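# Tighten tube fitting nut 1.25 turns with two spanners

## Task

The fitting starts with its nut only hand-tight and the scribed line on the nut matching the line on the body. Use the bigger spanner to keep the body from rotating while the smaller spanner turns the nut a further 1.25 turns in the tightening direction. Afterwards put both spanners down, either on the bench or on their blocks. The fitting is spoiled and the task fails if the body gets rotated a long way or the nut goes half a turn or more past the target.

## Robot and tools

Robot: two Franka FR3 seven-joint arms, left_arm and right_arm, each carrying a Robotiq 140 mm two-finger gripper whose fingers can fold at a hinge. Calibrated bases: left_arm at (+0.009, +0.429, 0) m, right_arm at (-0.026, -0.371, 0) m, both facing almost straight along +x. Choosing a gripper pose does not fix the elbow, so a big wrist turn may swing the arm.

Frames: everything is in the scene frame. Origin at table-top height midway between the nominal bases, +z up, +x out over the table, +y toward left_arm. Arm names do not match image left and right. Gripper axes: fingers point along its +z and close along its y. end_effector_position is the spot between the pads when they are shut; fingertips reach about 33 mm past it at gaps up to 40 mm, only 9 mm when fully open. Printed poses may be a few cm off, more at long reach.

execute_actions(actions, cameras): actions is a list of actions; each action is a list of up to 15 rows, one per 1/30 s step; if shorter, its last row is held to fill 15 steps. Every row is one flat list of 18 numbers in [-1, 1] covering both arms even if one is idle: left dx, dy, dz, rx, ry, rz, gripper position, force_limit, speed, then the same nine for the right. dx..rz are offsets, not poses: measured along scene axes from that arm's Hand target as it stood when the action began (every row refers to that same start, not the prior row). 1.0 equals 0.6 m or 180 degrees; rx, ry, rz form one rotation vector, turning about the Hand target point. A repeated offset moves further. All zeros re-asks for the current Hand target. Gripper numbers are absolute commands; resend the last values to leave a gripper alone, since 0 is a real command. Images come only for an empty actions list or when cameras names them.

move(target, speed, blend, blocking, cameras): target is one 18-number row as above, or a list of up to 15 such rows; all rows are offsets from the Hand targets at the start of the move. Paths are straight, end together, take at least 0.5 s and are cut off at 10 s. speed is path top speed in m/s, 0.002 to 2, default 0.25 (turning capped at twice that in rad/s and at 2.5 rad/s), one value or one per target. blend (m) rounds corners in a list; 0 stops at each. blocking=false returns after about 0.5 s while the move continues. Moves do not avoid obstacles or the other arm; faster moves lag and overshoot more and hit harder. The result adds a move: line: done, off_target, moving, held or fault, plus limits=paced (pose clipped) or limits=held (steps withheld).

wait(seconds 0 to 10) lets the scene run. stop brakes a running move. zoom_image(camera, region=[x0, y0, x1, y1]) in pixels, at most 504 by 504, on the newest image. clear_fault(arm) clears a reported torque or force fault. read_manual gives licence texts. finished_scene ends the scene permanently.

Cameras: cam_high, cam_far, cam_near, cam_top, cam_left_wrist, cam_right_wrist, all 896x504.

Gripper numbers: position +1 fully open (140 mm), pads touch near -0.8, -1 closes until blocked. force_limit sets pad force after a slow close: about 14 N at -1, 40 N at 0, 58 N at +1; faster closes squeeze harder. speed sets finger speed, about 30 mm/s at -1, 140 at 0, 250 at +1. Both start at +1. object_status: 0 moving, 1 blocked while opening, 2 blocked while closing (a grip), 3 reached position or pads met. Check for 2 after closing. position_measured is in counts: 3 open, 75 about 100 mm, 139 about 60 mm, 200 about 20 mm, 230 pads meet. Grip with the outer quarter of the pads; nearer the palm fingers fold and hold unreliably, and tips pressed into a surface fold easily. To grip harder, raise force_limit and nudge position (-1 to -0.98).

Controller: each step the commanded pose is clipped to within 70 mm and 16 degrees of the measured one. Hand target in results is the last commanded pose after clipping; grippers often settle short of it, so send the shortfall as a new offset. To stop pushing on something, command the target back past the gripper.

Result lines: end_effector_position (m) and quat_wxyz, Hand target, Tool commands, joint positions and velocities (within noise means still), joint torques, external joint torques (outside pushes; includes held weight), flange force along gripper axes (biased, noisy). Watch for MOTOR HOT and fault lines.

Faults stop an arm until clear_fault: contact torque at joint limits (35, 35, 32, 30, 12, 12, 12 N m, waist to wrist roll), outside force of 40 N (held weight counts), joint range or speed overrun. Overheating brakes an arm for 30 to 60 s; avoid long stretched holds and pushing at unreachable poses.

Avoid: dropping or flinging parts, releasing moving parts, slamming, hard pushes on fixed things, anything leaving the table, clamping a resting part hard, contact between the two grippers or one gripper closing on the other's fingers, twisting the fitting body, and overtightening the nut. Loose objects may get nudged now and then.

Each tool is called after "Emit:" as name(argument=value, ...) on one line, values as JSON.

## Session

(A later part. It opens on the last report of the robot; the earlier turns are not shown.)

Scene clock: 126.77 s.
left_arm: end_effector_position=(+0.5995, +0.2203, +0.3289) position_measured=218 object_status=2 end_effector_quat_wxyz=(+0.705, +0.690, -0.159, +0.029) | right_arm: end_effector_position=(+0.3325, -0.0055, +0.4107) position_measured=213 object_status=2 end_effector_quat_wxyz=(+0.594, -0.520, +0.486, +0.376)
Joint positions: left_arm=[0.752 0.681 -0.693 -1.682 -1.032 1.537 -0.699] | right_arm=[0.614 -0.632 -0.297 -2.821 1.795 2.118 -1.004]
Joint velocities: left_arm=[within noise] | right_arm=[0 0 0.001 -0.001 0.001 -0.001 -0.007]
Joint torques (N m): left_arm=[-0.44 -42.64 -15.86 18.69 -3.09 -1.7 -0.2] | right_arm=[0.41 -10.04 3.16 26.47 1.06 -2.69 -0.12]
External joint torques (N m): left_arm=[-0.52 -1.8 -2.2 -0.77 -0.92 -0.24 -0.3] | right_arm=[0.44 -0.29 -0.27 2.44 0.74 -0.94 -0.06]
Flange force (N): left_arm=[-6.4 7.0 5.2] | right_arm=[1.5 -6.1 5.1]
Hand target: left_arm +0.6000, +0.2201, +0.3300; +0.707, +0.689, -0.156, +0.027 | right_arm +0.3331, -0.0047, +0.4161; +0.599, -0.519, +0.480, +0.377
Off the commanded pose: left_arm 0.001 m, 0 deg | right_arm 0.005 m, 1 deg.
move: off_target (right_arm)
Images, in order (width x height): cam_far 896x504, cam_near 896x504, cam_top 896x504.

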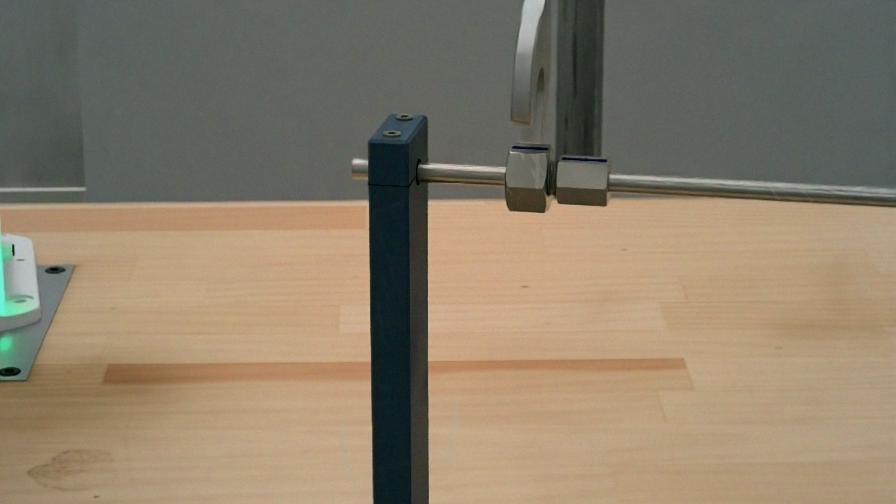

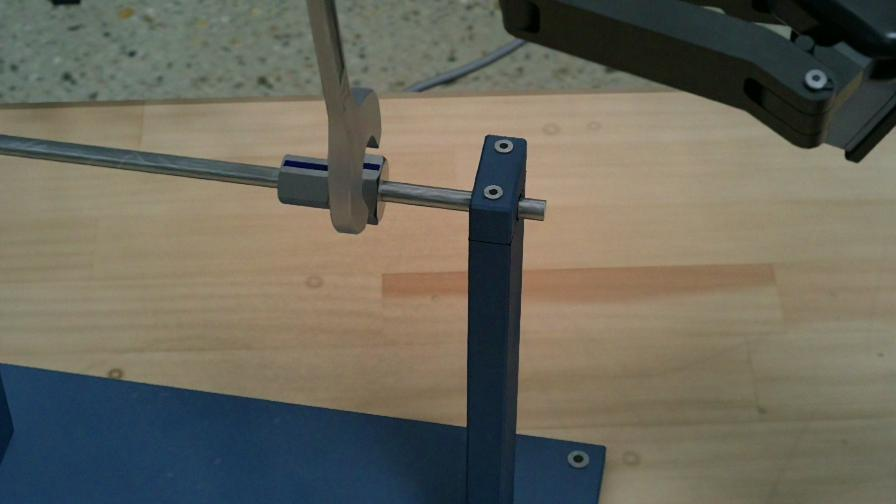

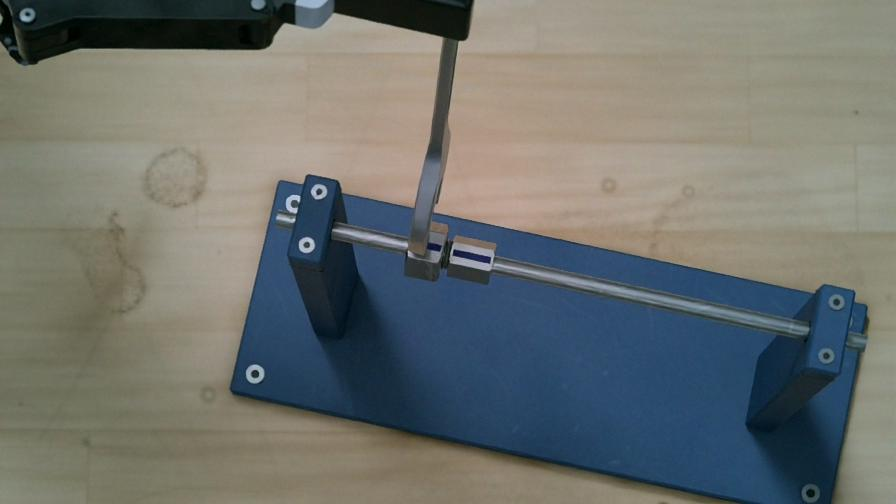

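Emit:
execute_actions(actions=[], cameras=["cam_high","cam_far","cam_near","cam_top"])

Emit:
zoom_image(camera="cam_high", region=[400, 20, 500, 220])

Emit:
zoom_image(camera="cam_far", region=[490, 0, 600, 110])

Emit:
zoom_image(camera="cam_far", region=[490, 90, 600, 200])

Scene clock: 139.80 s.
left_arm: end_effector_position=(+0.5995, +0.2203, +0.3289) position_measured=218 object_status=2 end_effector_quat_wxyz=(+0.705, +0.690, -0.159, +0.029) | right_arm: end_effector_position=(+0.3325, -0.0055, +0.4107) position_measured=213 object_status=2 end_effector_quat_wxyz=(+0.594, -0.520, +0.485, +0.375)
Joint positions: left_arm=[0.752 0.681 -0.693 -1.682 -1.032 1.537 -0.699] | right_arm=[0.614 -0.632 -0.297 -2.821 1.795 2.118 -1.006]
Joint velocities: within noise
Joint torques (N m): left_arm=[-0.43 -42.64 -15.86 18.71 -3.09 -1.71 -0.21] | right_arm=[0.41 -10.07 3.16 26.49 1.05 -2.69 -0.26]
External joint torques (N m): left_arm=[-0.59 -1.88 -2.29 -0.69 -0.93 -0.25 -0.31] | right_arm=[0.42 -0.44 -0.26 2.62 0.74 -0.95 -0.2]
Flange force (N): left_arm=[-6.2 7.1 5.2] | right_arm=[1.4 -6.1 5.1]
Hand target: left_arm +0.6000, +0.2201, +0.3300; +0.707, +0.689, -0.156, +0.027 | right_arm +0.3331, -0.0047, +0.4161; +0.599, -0.519, +0.480, +0.377
Tool commands: left_gripper/position=-0.98 left_gripper/force_limit=+0.2 left_gripper/speed=-1.0 right_gripper/position=-0.98 right_gripper/force_limit=+0.3 right_gripper/speed=-1.0
Off the commanded pose: left_arm 0.001 m, 0 deg | right_arm 0.005 m, 1 deg.
Images, in order (width x height): cam_high 896x504, cam_far 896x504, cam_near 896x504, cam_top 896x504.

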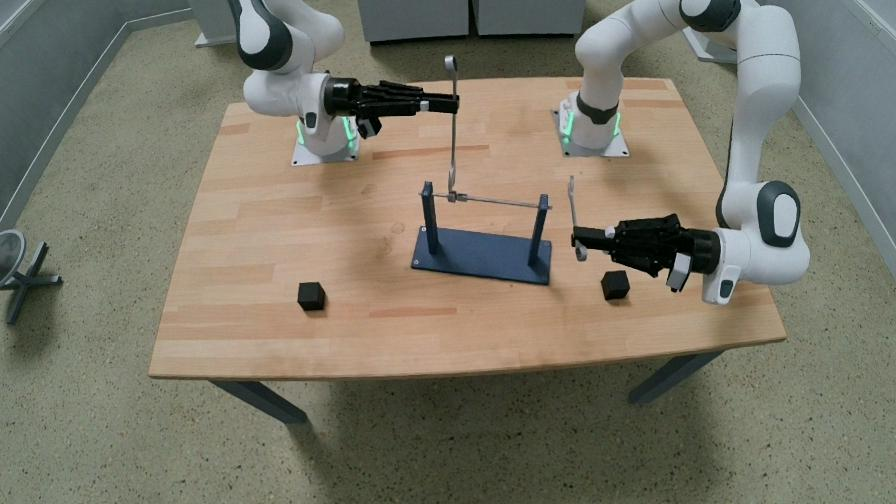

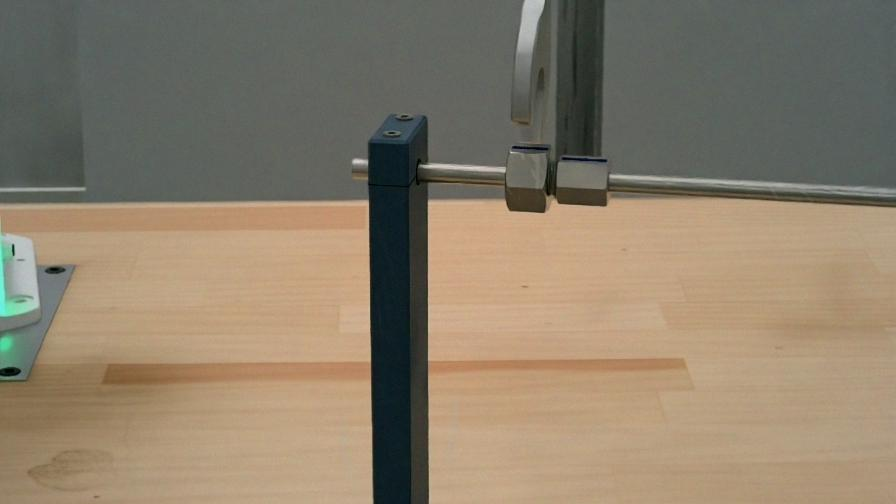

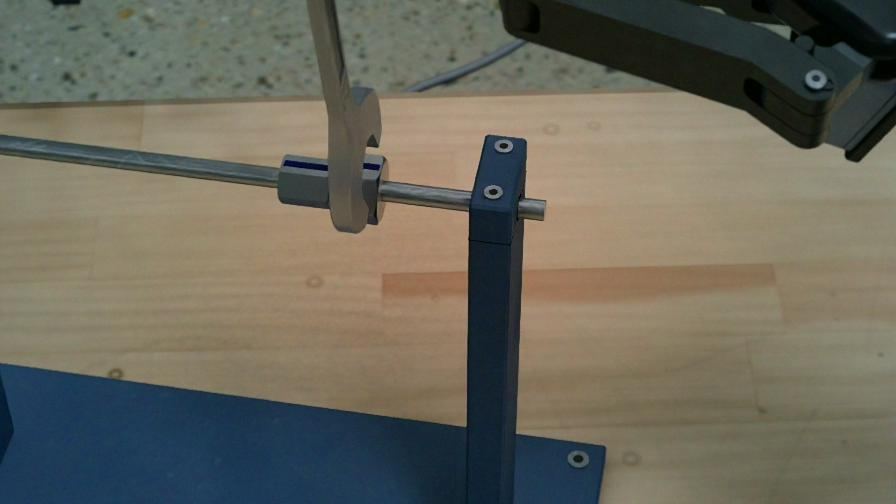

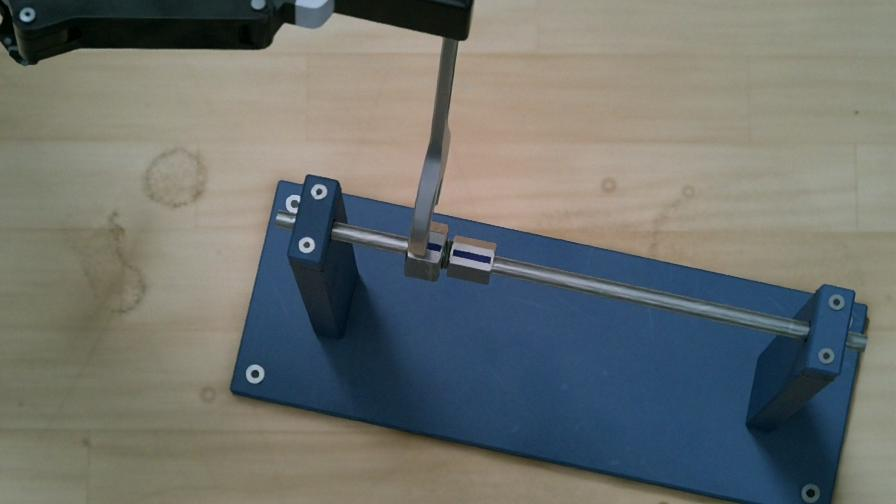

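Scaled by 2.520 from the camera's 896x504 image, which has a finer 1280x720 frame.

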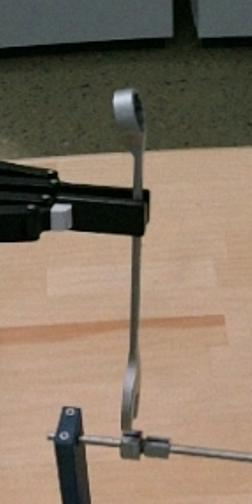

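Scaled by 4.582 from the camera's 896x504 image, which has a finer 1280x720 frame.

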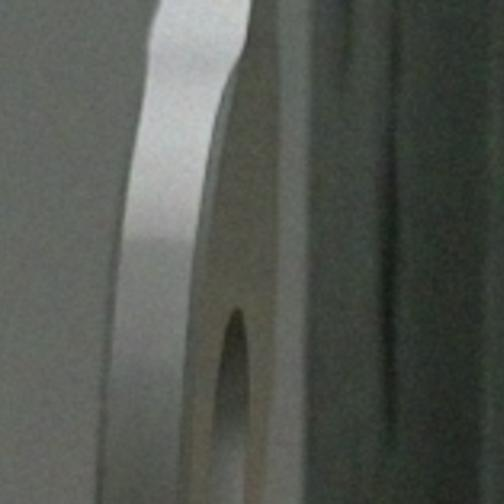

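Scaled by 4.582 from the camera's 896x504 image, which has a finer 1280x720 frame.

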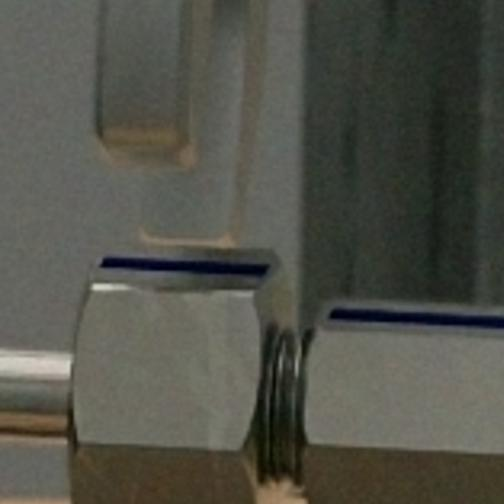

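Emit:
move(target=[0,0,0,0,0,0,-0.98,0.2,-1,0.0118,0.0012,-0.0127,0,0,0,-0.98,0.3,-1], speed=0.03, cameras=["cam_near","cam_top","cam_far"])

Emit:
zoom_image(camera="cam_near", region=[300, 80, 420, 260])

Emit:
zoom_image(camera="cam_top", region=[390, 200, 510, 300])

Emit:
zoom_image(camera="cam_far", region=[490, 90, 600, 220])

Scene clock: 146.77 s.
left_arm: end_effector_position=(+0.5995, +0.2203, +0.3289) position_measured=218 object_status=2 end_effector_quat_wxyz=(+0.705, +0.690, -0.159, +0.029) | right_arm: end_effector_position=(+0.3395, -0.0048, +0.4030) position_measured=213 object_status=2 end_effector_quat_wxyz=(+0.594, -0.520, +0.486, +0.376)
Joint positions: left_arm=[0.752 0.681 -0.693 -1.682 -1.032 1.537 -0.699] | right_arm=[0.621 -0.59 -0.314 -2.807 1.801 2.099 -1.032]
Joint velocities: left_arm=[within noise] | right_arm=[0.001 0.001 0.002 -0.001 -0.002 0 -0.008]
Joint torques (N m): left_arm=[-0.43 -42.61 -15.88 18.7 -3.09 -1.71 -0.21] | right_arm=[0.41 -11.07 3.23 26.16 1.08 -2.75 -0.22]
External joint torques (N m): left_arm=[-0.42 -1.66 -2.14 -0.76 -0.92 -0.25 -0.31] | right_arm=[0.47 -0.43 -0.17 2.53 0.73 -0.97 -0.17]
Flange force (N): left_arm=[-6.2 6.7 4.9] | right_arm=[1.5 -5.8 5.1]
Hand target: left_arm +0.6000, +0.2201, +0.3300; +0.707, +0.689, -0.156, +0.027 | right_arm +0.3402, -0.0040, +0.4085; +0.599, -0.519, +0.480, +0.377
Off the commanded pose: left_arm 0.001 m, 0 deg | right_arm 0.006 m, 1 deg.
move: off_target (right_arm)
Images, in order (width x height): cam_far 896x504, cam_near 896x504, cam_top 896x504.

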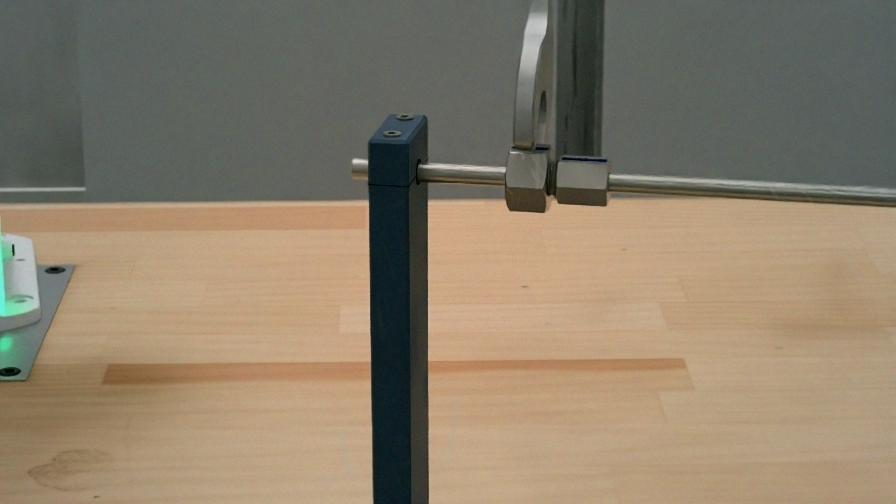

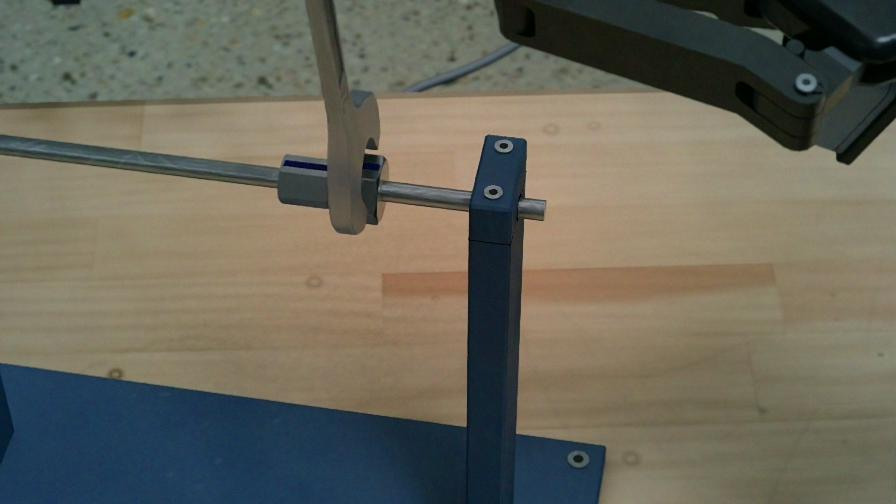

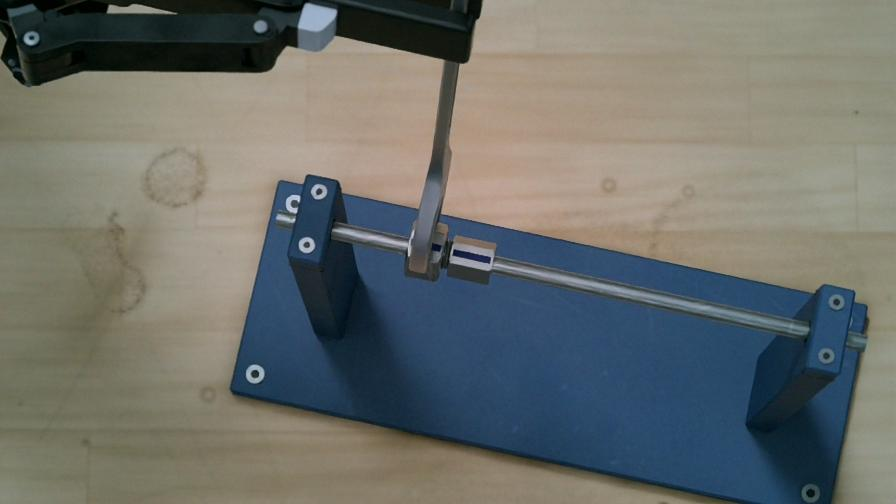

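Scaled by 2.800 from the camera's 896x504 image, which has a finer 1280x720 frame.

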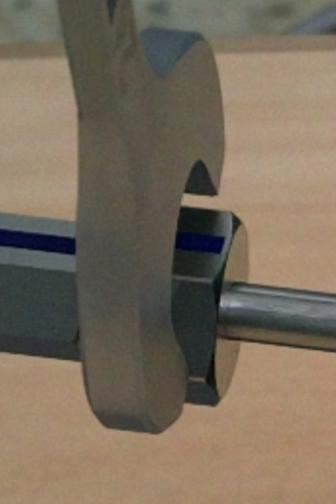

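Scaled by 4.200 from the camera's 896x504 image, which has a finer 1280x720 frame.

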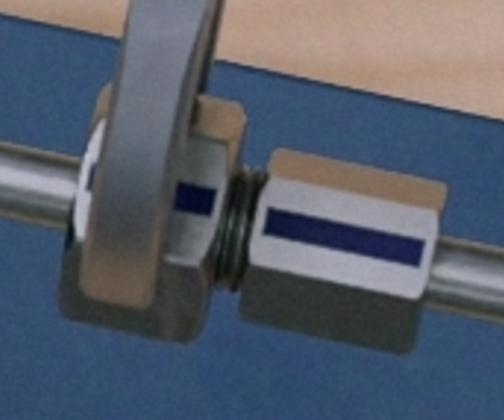

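Scaled by 3.877 from the camera's 896x504 image, which has a finer 1280x720 frame.

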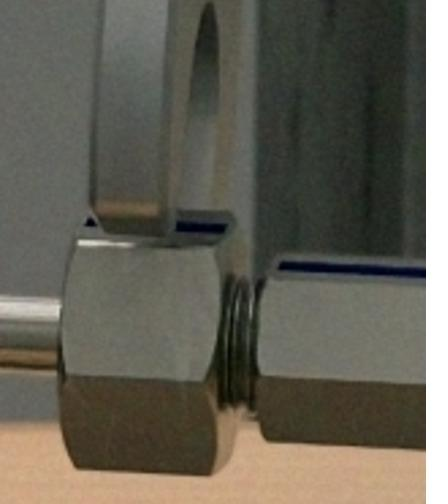

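Emit:
move(target=[0,0,0,0,0,0,-0.98,0.2,-1,0.0133,-0.0025,-0.0248,0,0,0,-0.98,0.3,-1], speed=0.025, cameras=["cam_near","cam_top","cam_far"])

Emit:
zoom_image(camera="cam_near", region=[300, 80, 420, 260])

Emit:
zoom_image(camera="cam_top", region=[390, 200, 510, 300])

Emit:
zoom_image(camera="cam_far", region=[490, 90, 600, 220])

Scene clock: 150.73 s.
left_arm: end_effector_position=(+0.5995, +0.2203, +0.3289) position_measured=218 object_status=2 end_effector_quat_wxyz=(+0.705, +0.690, -0.159, +0.029) | right_arm: end_effector_position=(+0.3467, -0.0054, +0.3891) position_measured=213 object_status=2 end_effector_quat_wxyz=(+0.593, -0.519, +0.485, +0.378)
Joint positions: left_arm=[0.752 0.681 -0.693 -1.682 -1.032 1.537 -0.699] | right_arm=[0.624 -0.53 -0.341 -2.795 1.805 2.062 -1.073]
Joint torques (N m): left_arm=[-0.44 -42.64 -15.88 18.68 -3.1 -1.72 -0.22] | right_arm=[-0.49 -12.63 3.08 25.7 1.13 -2.61 -0.42]
External joint torques (N m): left_arm=[-0.47 -1.69 -2.16 -0.77 -0.93 -0.25 -0.33] | right_arm=[-0.5 -0.6 -0.36 2.59 0.72 -0.73 -0.36]
Flange force (N): left_arm=[-6.2 6.8 5.0] | right_arm=[1.5 -5.7 3.3]
Hand target: left_arm +0.6000, +0.2201, +0.3300; +0.707, +0.689, -0.156, +0.027 | right_arm +0.3482, -0.0055, +0.3936; +0.599, -0.519, +0.480, +0.377
Off the commanded pose: left_arm 0.001 m, 0 deg | right_arm 0.005 m, 1 deg.
move: off_target (right_arm)
Images, in order (width x height): cam_far 896x504, cam_near 896x504, cam_top 896x504.

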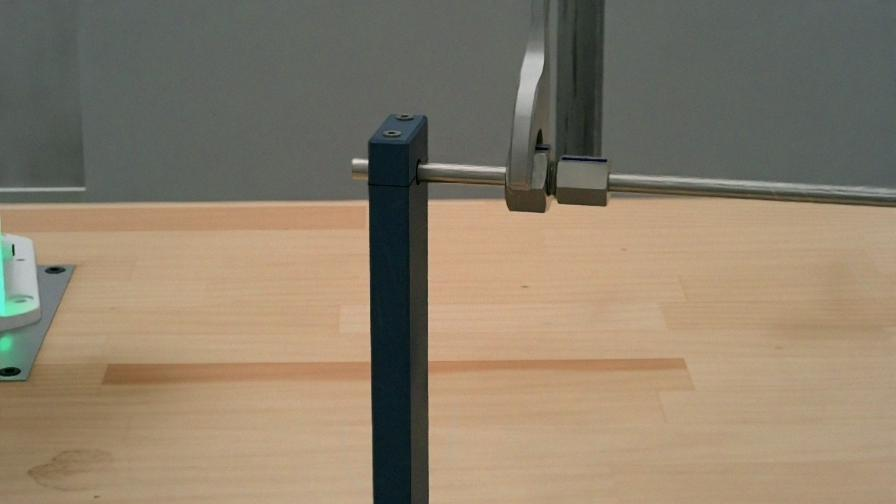

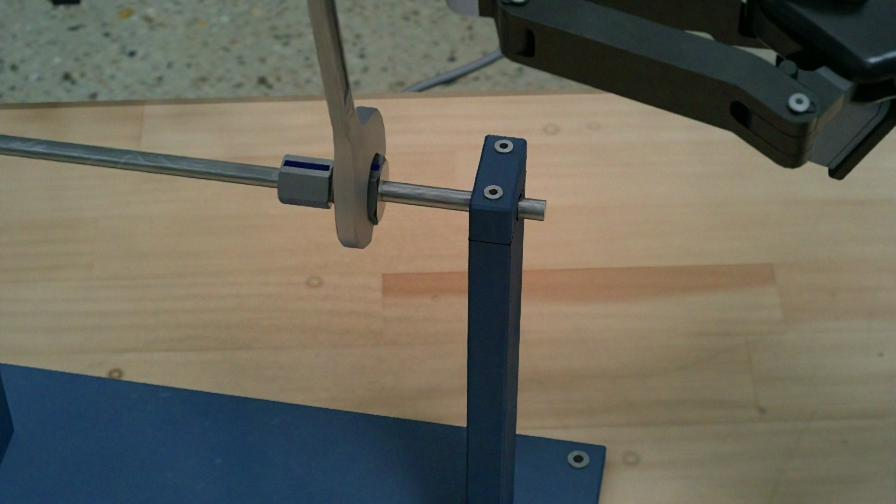

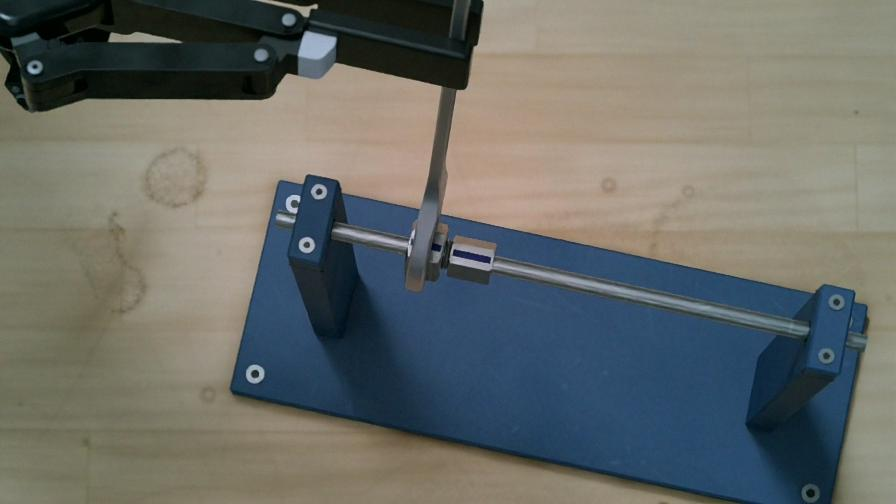

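Scaled by 2.800 from the camera's 896x504 image, which has a finer 1280x720 frame.

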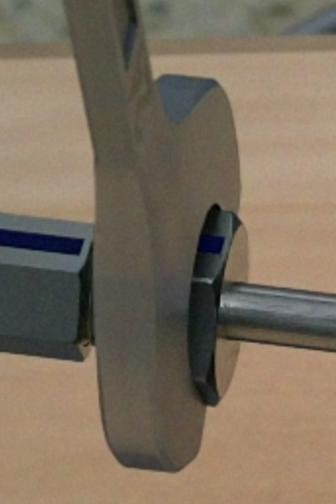

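Scaled by 4.200 from the camera's 896x504 image, which has a finer 1280x720 frame.

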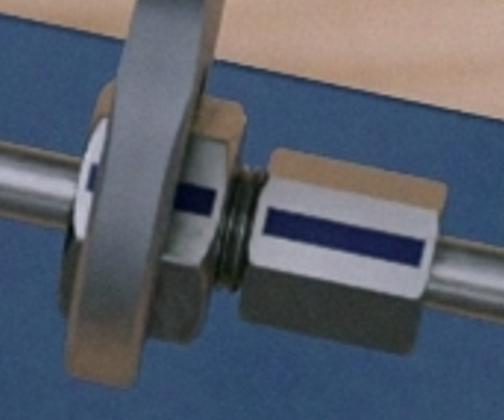

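Scaled by 3.877 from the camera's 896x504 image, which has a finer 1280x720 frame.

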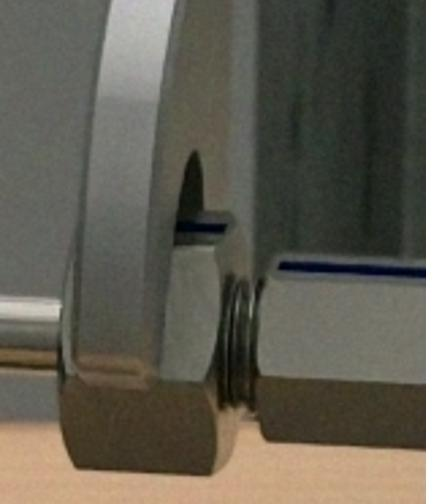

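Emit:
move(target=[0,0,0,0,0,0,-0.98,0.2,-1,0.0037,-0.0005,-0.0065,0,0,0,-0.98,0.3,-1], speed=0.02, cameras=["cam_near","cam_top","cam_far"])

Emit:
zoom_image(camera="cam_near", region=[300, 80, 420, 260])

Emit:
zoom_image(camera="cam_far", region=[490, 90, 600, 220])

Scene clock: 152.47 s.
left_arm: end_effector_position=(+0.5995, +0.2203, +0.3289) position_measured=218 object_status=2 end_effector_quat_wxyz=(+0.705, +0.690, -0.159, +0.029) | right_arm: end_effector_position=(+0.3473, -0.0047, +0.3877) position_measured=213 object_status=2 end_effector_quat_wxyz=(+0.594, -0.519, +0.482, +0.380)
Joint positions: left_arm=[0.752 0.681 -0.693 -1.682 -1.032 1.537 -0.699] | right_arm=[0.624 -0.515 -0.345 -2.791 1.807 2.047 -1.084]
Joint velocities: left_arm=[within noise] | right_arm=[0 0.001 0 0 0 -0.003 -0.005]
Joint torques (N m): left_arm=[-0.47 -42.63 -15.9 18.71 -3.09 -1.72 -0.22] | right_arm=[-0.63 -11.62 2.85 24.84 1.13 -1.88 -0.44]
External joint torques (N m): left_arm=[-0.51 -1.62 -2.16 -0.81 -0.91 -0.25 -0.32] | right_arm=[-0.65 0.75 -0.57 1.87 0.69 0.03 -0.38]
Flange force (N): left_arm=[-6.1 6.6 5.0] | right_arm=[4.5 -6.6 4.9]
Hand target: left_arm +0.6000, +0.2201, +0.3300; +0.707, +0.689, -0.156, +0.027 | right_arm +0.3504, -0.0058, +0.3897; +0.599, -0.519, +0.480, +0.377
Off the commanded pose: left_arm 0.001 m, 0 deg | right_arm 0.004 m, 1 deg.
move: off_target (right_arm)
Images, in order (width x height): cam_far 896x504, cam_near 896x504, cam_top 896x504.

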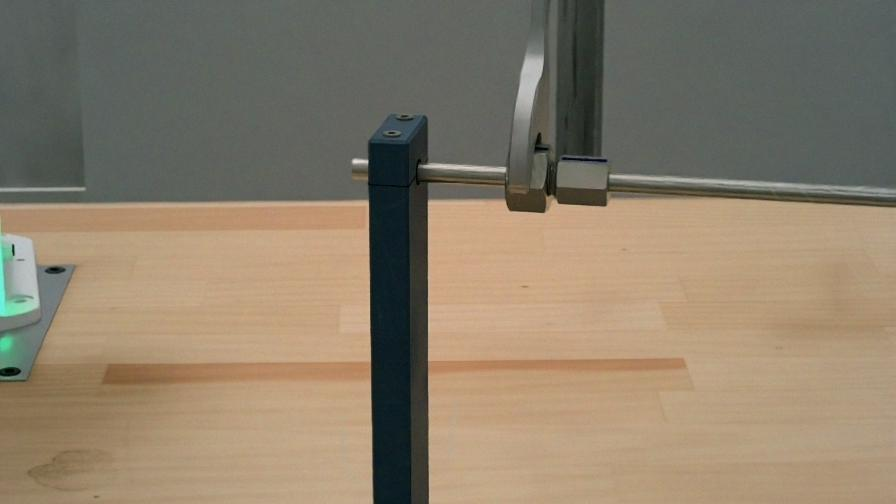

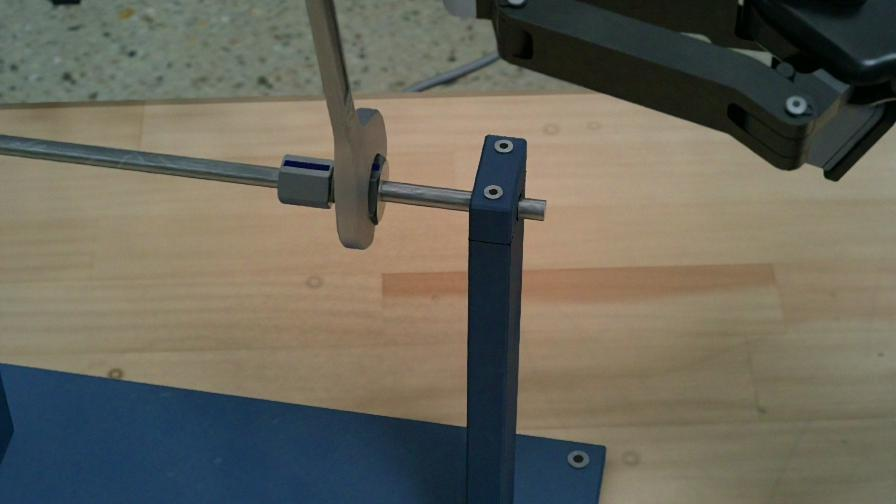

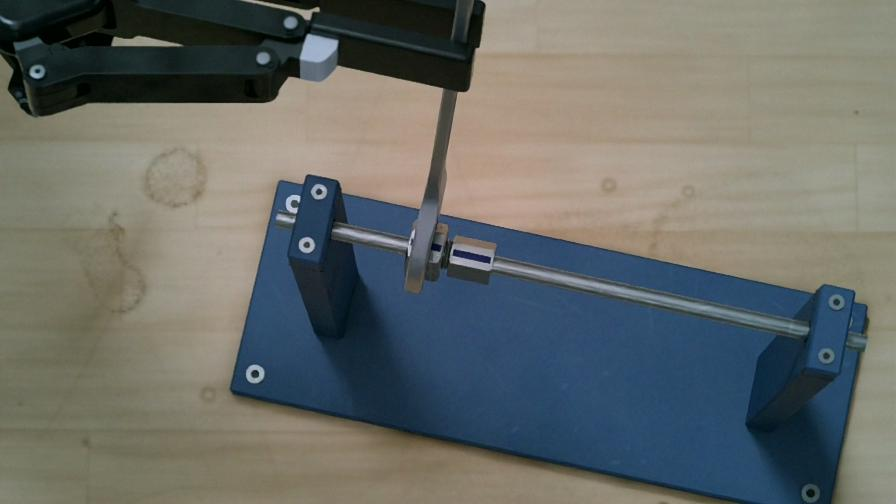

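Scaled by 2.800 from the camera's 896x504 image, which has a finer 1280x720 frame.

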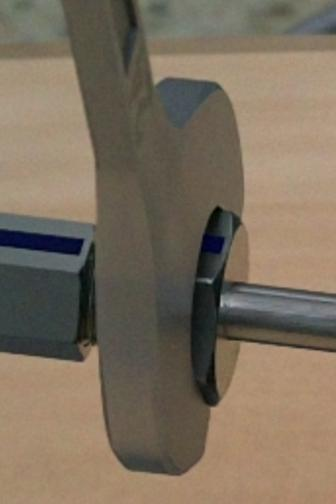

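Scaled by 3.877 from the camera's 896x504 image, which has a finer 1280x720 frame.

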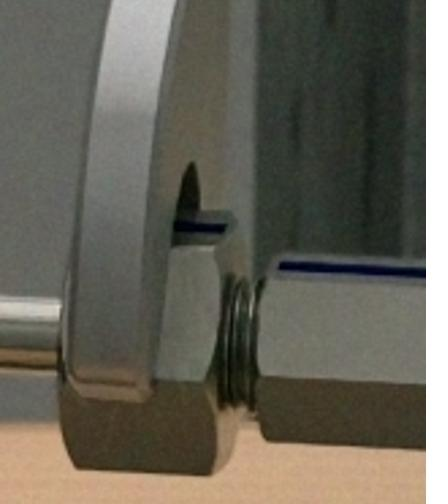

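Emit:
move(target=[[0.0753,-0.3682,0,0,0,0,-0.98,0.2,-1,0,0,0,0,0,0,-0.98,0.3,-1],[0.0753,-0.3682,-0.137,0,0,0,-0.98,0.2,-1,0,0,0,0,0,0,-0.98,0.3,-1]], speed=0.15, cameras=["all"])

Scene clock: 157.90 s.
left_arm: end_effector_position=(+0.6448, +0.0000, +0.2473) position_measured=218 object_status=2 end_effector_quat_wxyz=(+0.708, +0.689, -0.153, +0.023) | right_arm: end_effector_position=(+0.3473, -0.0046, +0.3877) position_measured=213 object_status=2 end_effector_quat_wxyz=(+0.595, -0.520, +0.482, +0.380)
Joint positions: left_arm=[0.316 0.955 -0.676 -1.457 -1.119 1.869 -0.684] | right_arm=[0.624 -0.515 -0.345 -2.791 1.807 2.046 -1.085]
Joint velocities: left_arm=[0.001 0.001 0 0.001 0 -0.001 0.006] | right_arm=[within noise]
Joint torques (N m): left_arm=[-0.92 -50.42 -19.15 18.81 -1.61 -1.56 0.37] | right_arm=[-0.66 -11.36 2.95 24.81 1.13 -1.96 -0.49]
External joint torques (N m): left_arm=[-0.85 -2.19 -2.18 0.3 -0.11 0.01 0.26] | right_arm=[-0.66 1.1 -0.43 1.77 0.69 -0.04 -0.44]
Flange force (N): left_arm=[-3.8 5.3 1.9] | right_arm=[5.7 -7.0 5.6]
Hand target: left_arm +0.6452, -0.0009, +0.2478; +0.707, +0.689, -0.156, +0.027 | right_arm +0.3504, -0.0058, +0.3897; +0.599, -0.519, +0.480, +0.377
Off the commanded pose: left_arm 0.001 m, 1 deg | right_arm 0.004 m, 1 deg.
move: off_target (right_arm)
camera_calibration:
cam_left_wrist: T_world_to_cam=[[-0.249835, 0.0208941, 0.968063, -0.0697961], [-0.823774, 0.520857, -0.223839, 0.588087], [-0.508899, -0.853388, -0.112916, 0.502252], [0, 0, 0, 1]] pos_world=[0.722609, 0.123766, 0.255916]
cam_right_wrist: T_world_to_cam=[[-0.948485, 0.164772, -0.270604, 0.438898], [-0.307817, -0.277074, 0.910208, -0.241443], [0.0749998, 0.946615, 0.31352, 0.00136296], [0, 0, 0, 1]] pos_world=[0.341866, -0.140506, 0.338104]

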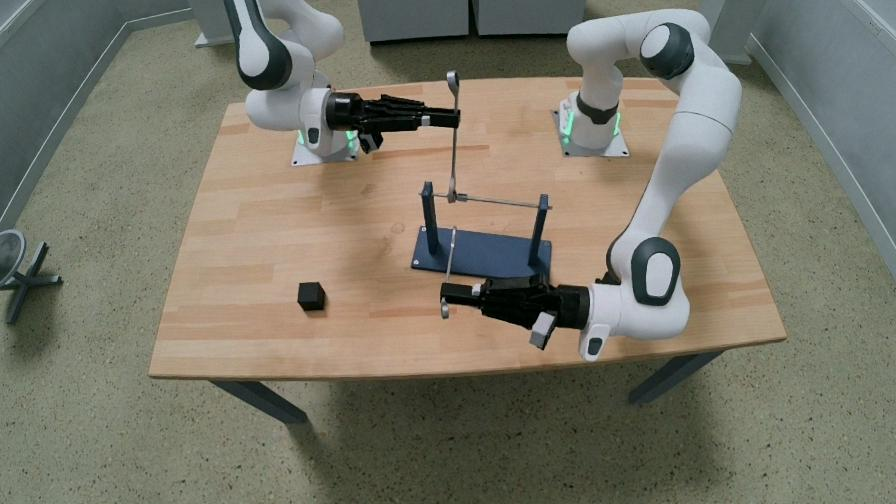

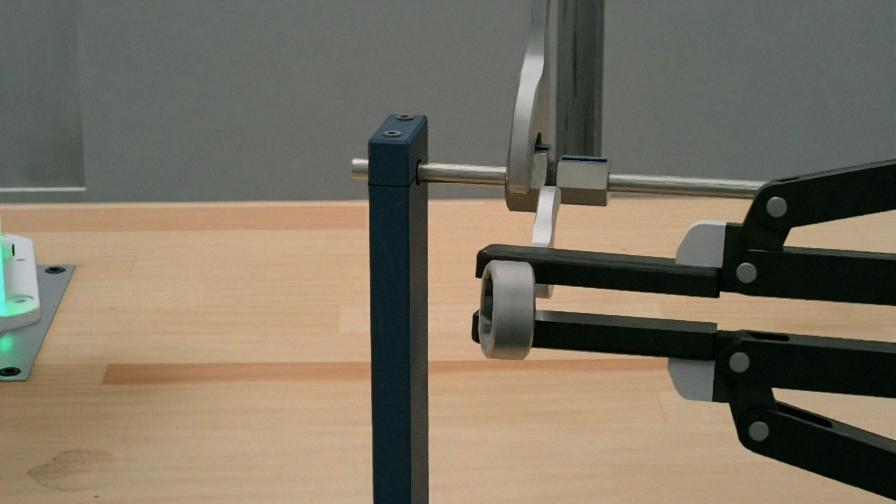

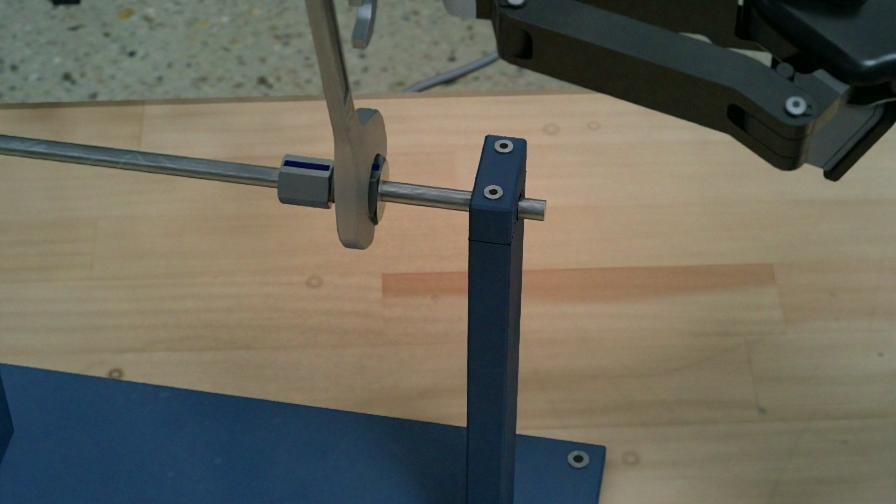

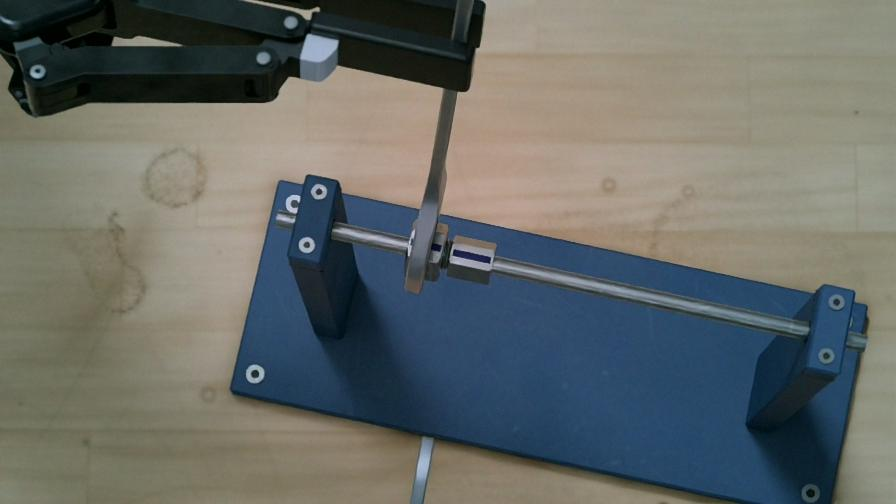

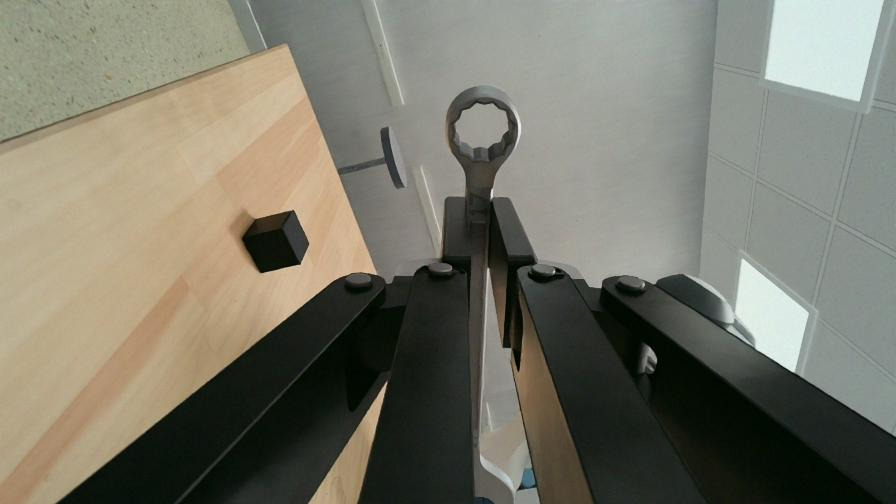

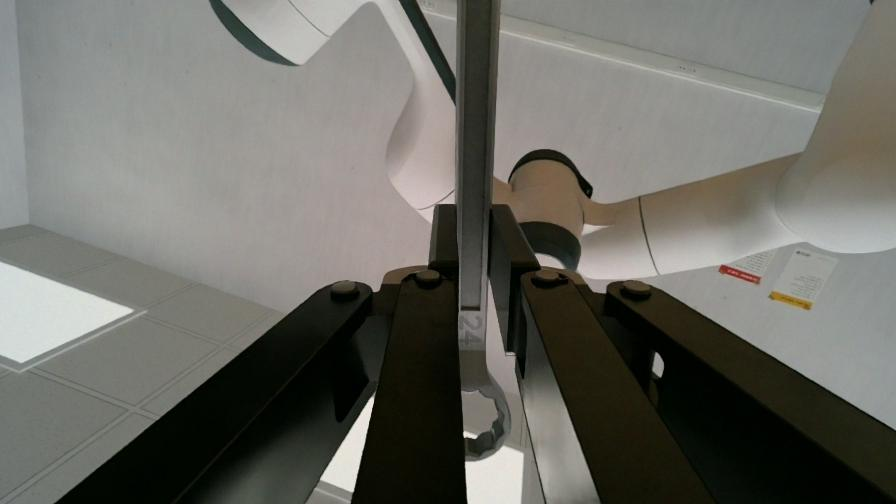

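Emit:
zoom_image(camera="cam_far", region=[470, 140, 650, 370])

Emit:
zoom_image(camera="cam_top", region=[390, 210, 530, 504])

Emit:
zoom_image(camera="cam_near", region=[260, 0, 420, 260])

Scaled by 2.191 from the camera's 896x504 image, which has a finer 1280x720 frame.

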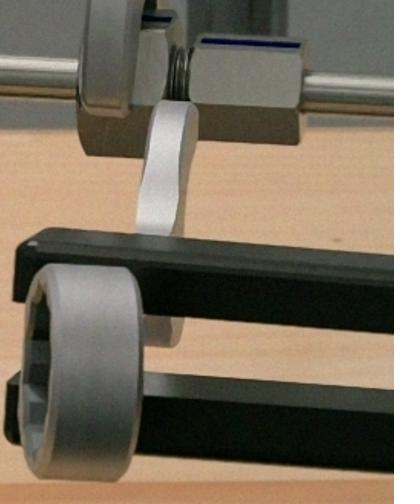

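Scaled by 1.714 from the camera's 896x504 image, which has a finer 1280x720 frame.

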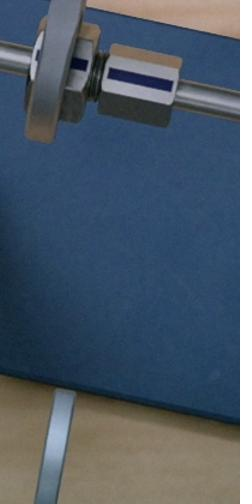

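Scaled by 1.938 from the camera's 896x504 image, which has a finer 1280x720 frame.

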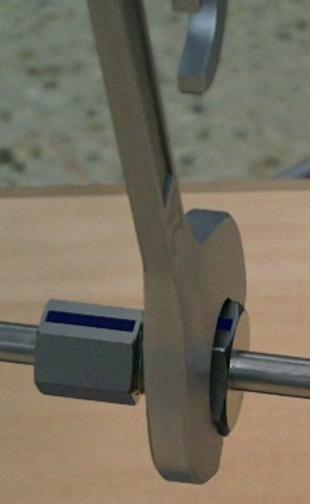

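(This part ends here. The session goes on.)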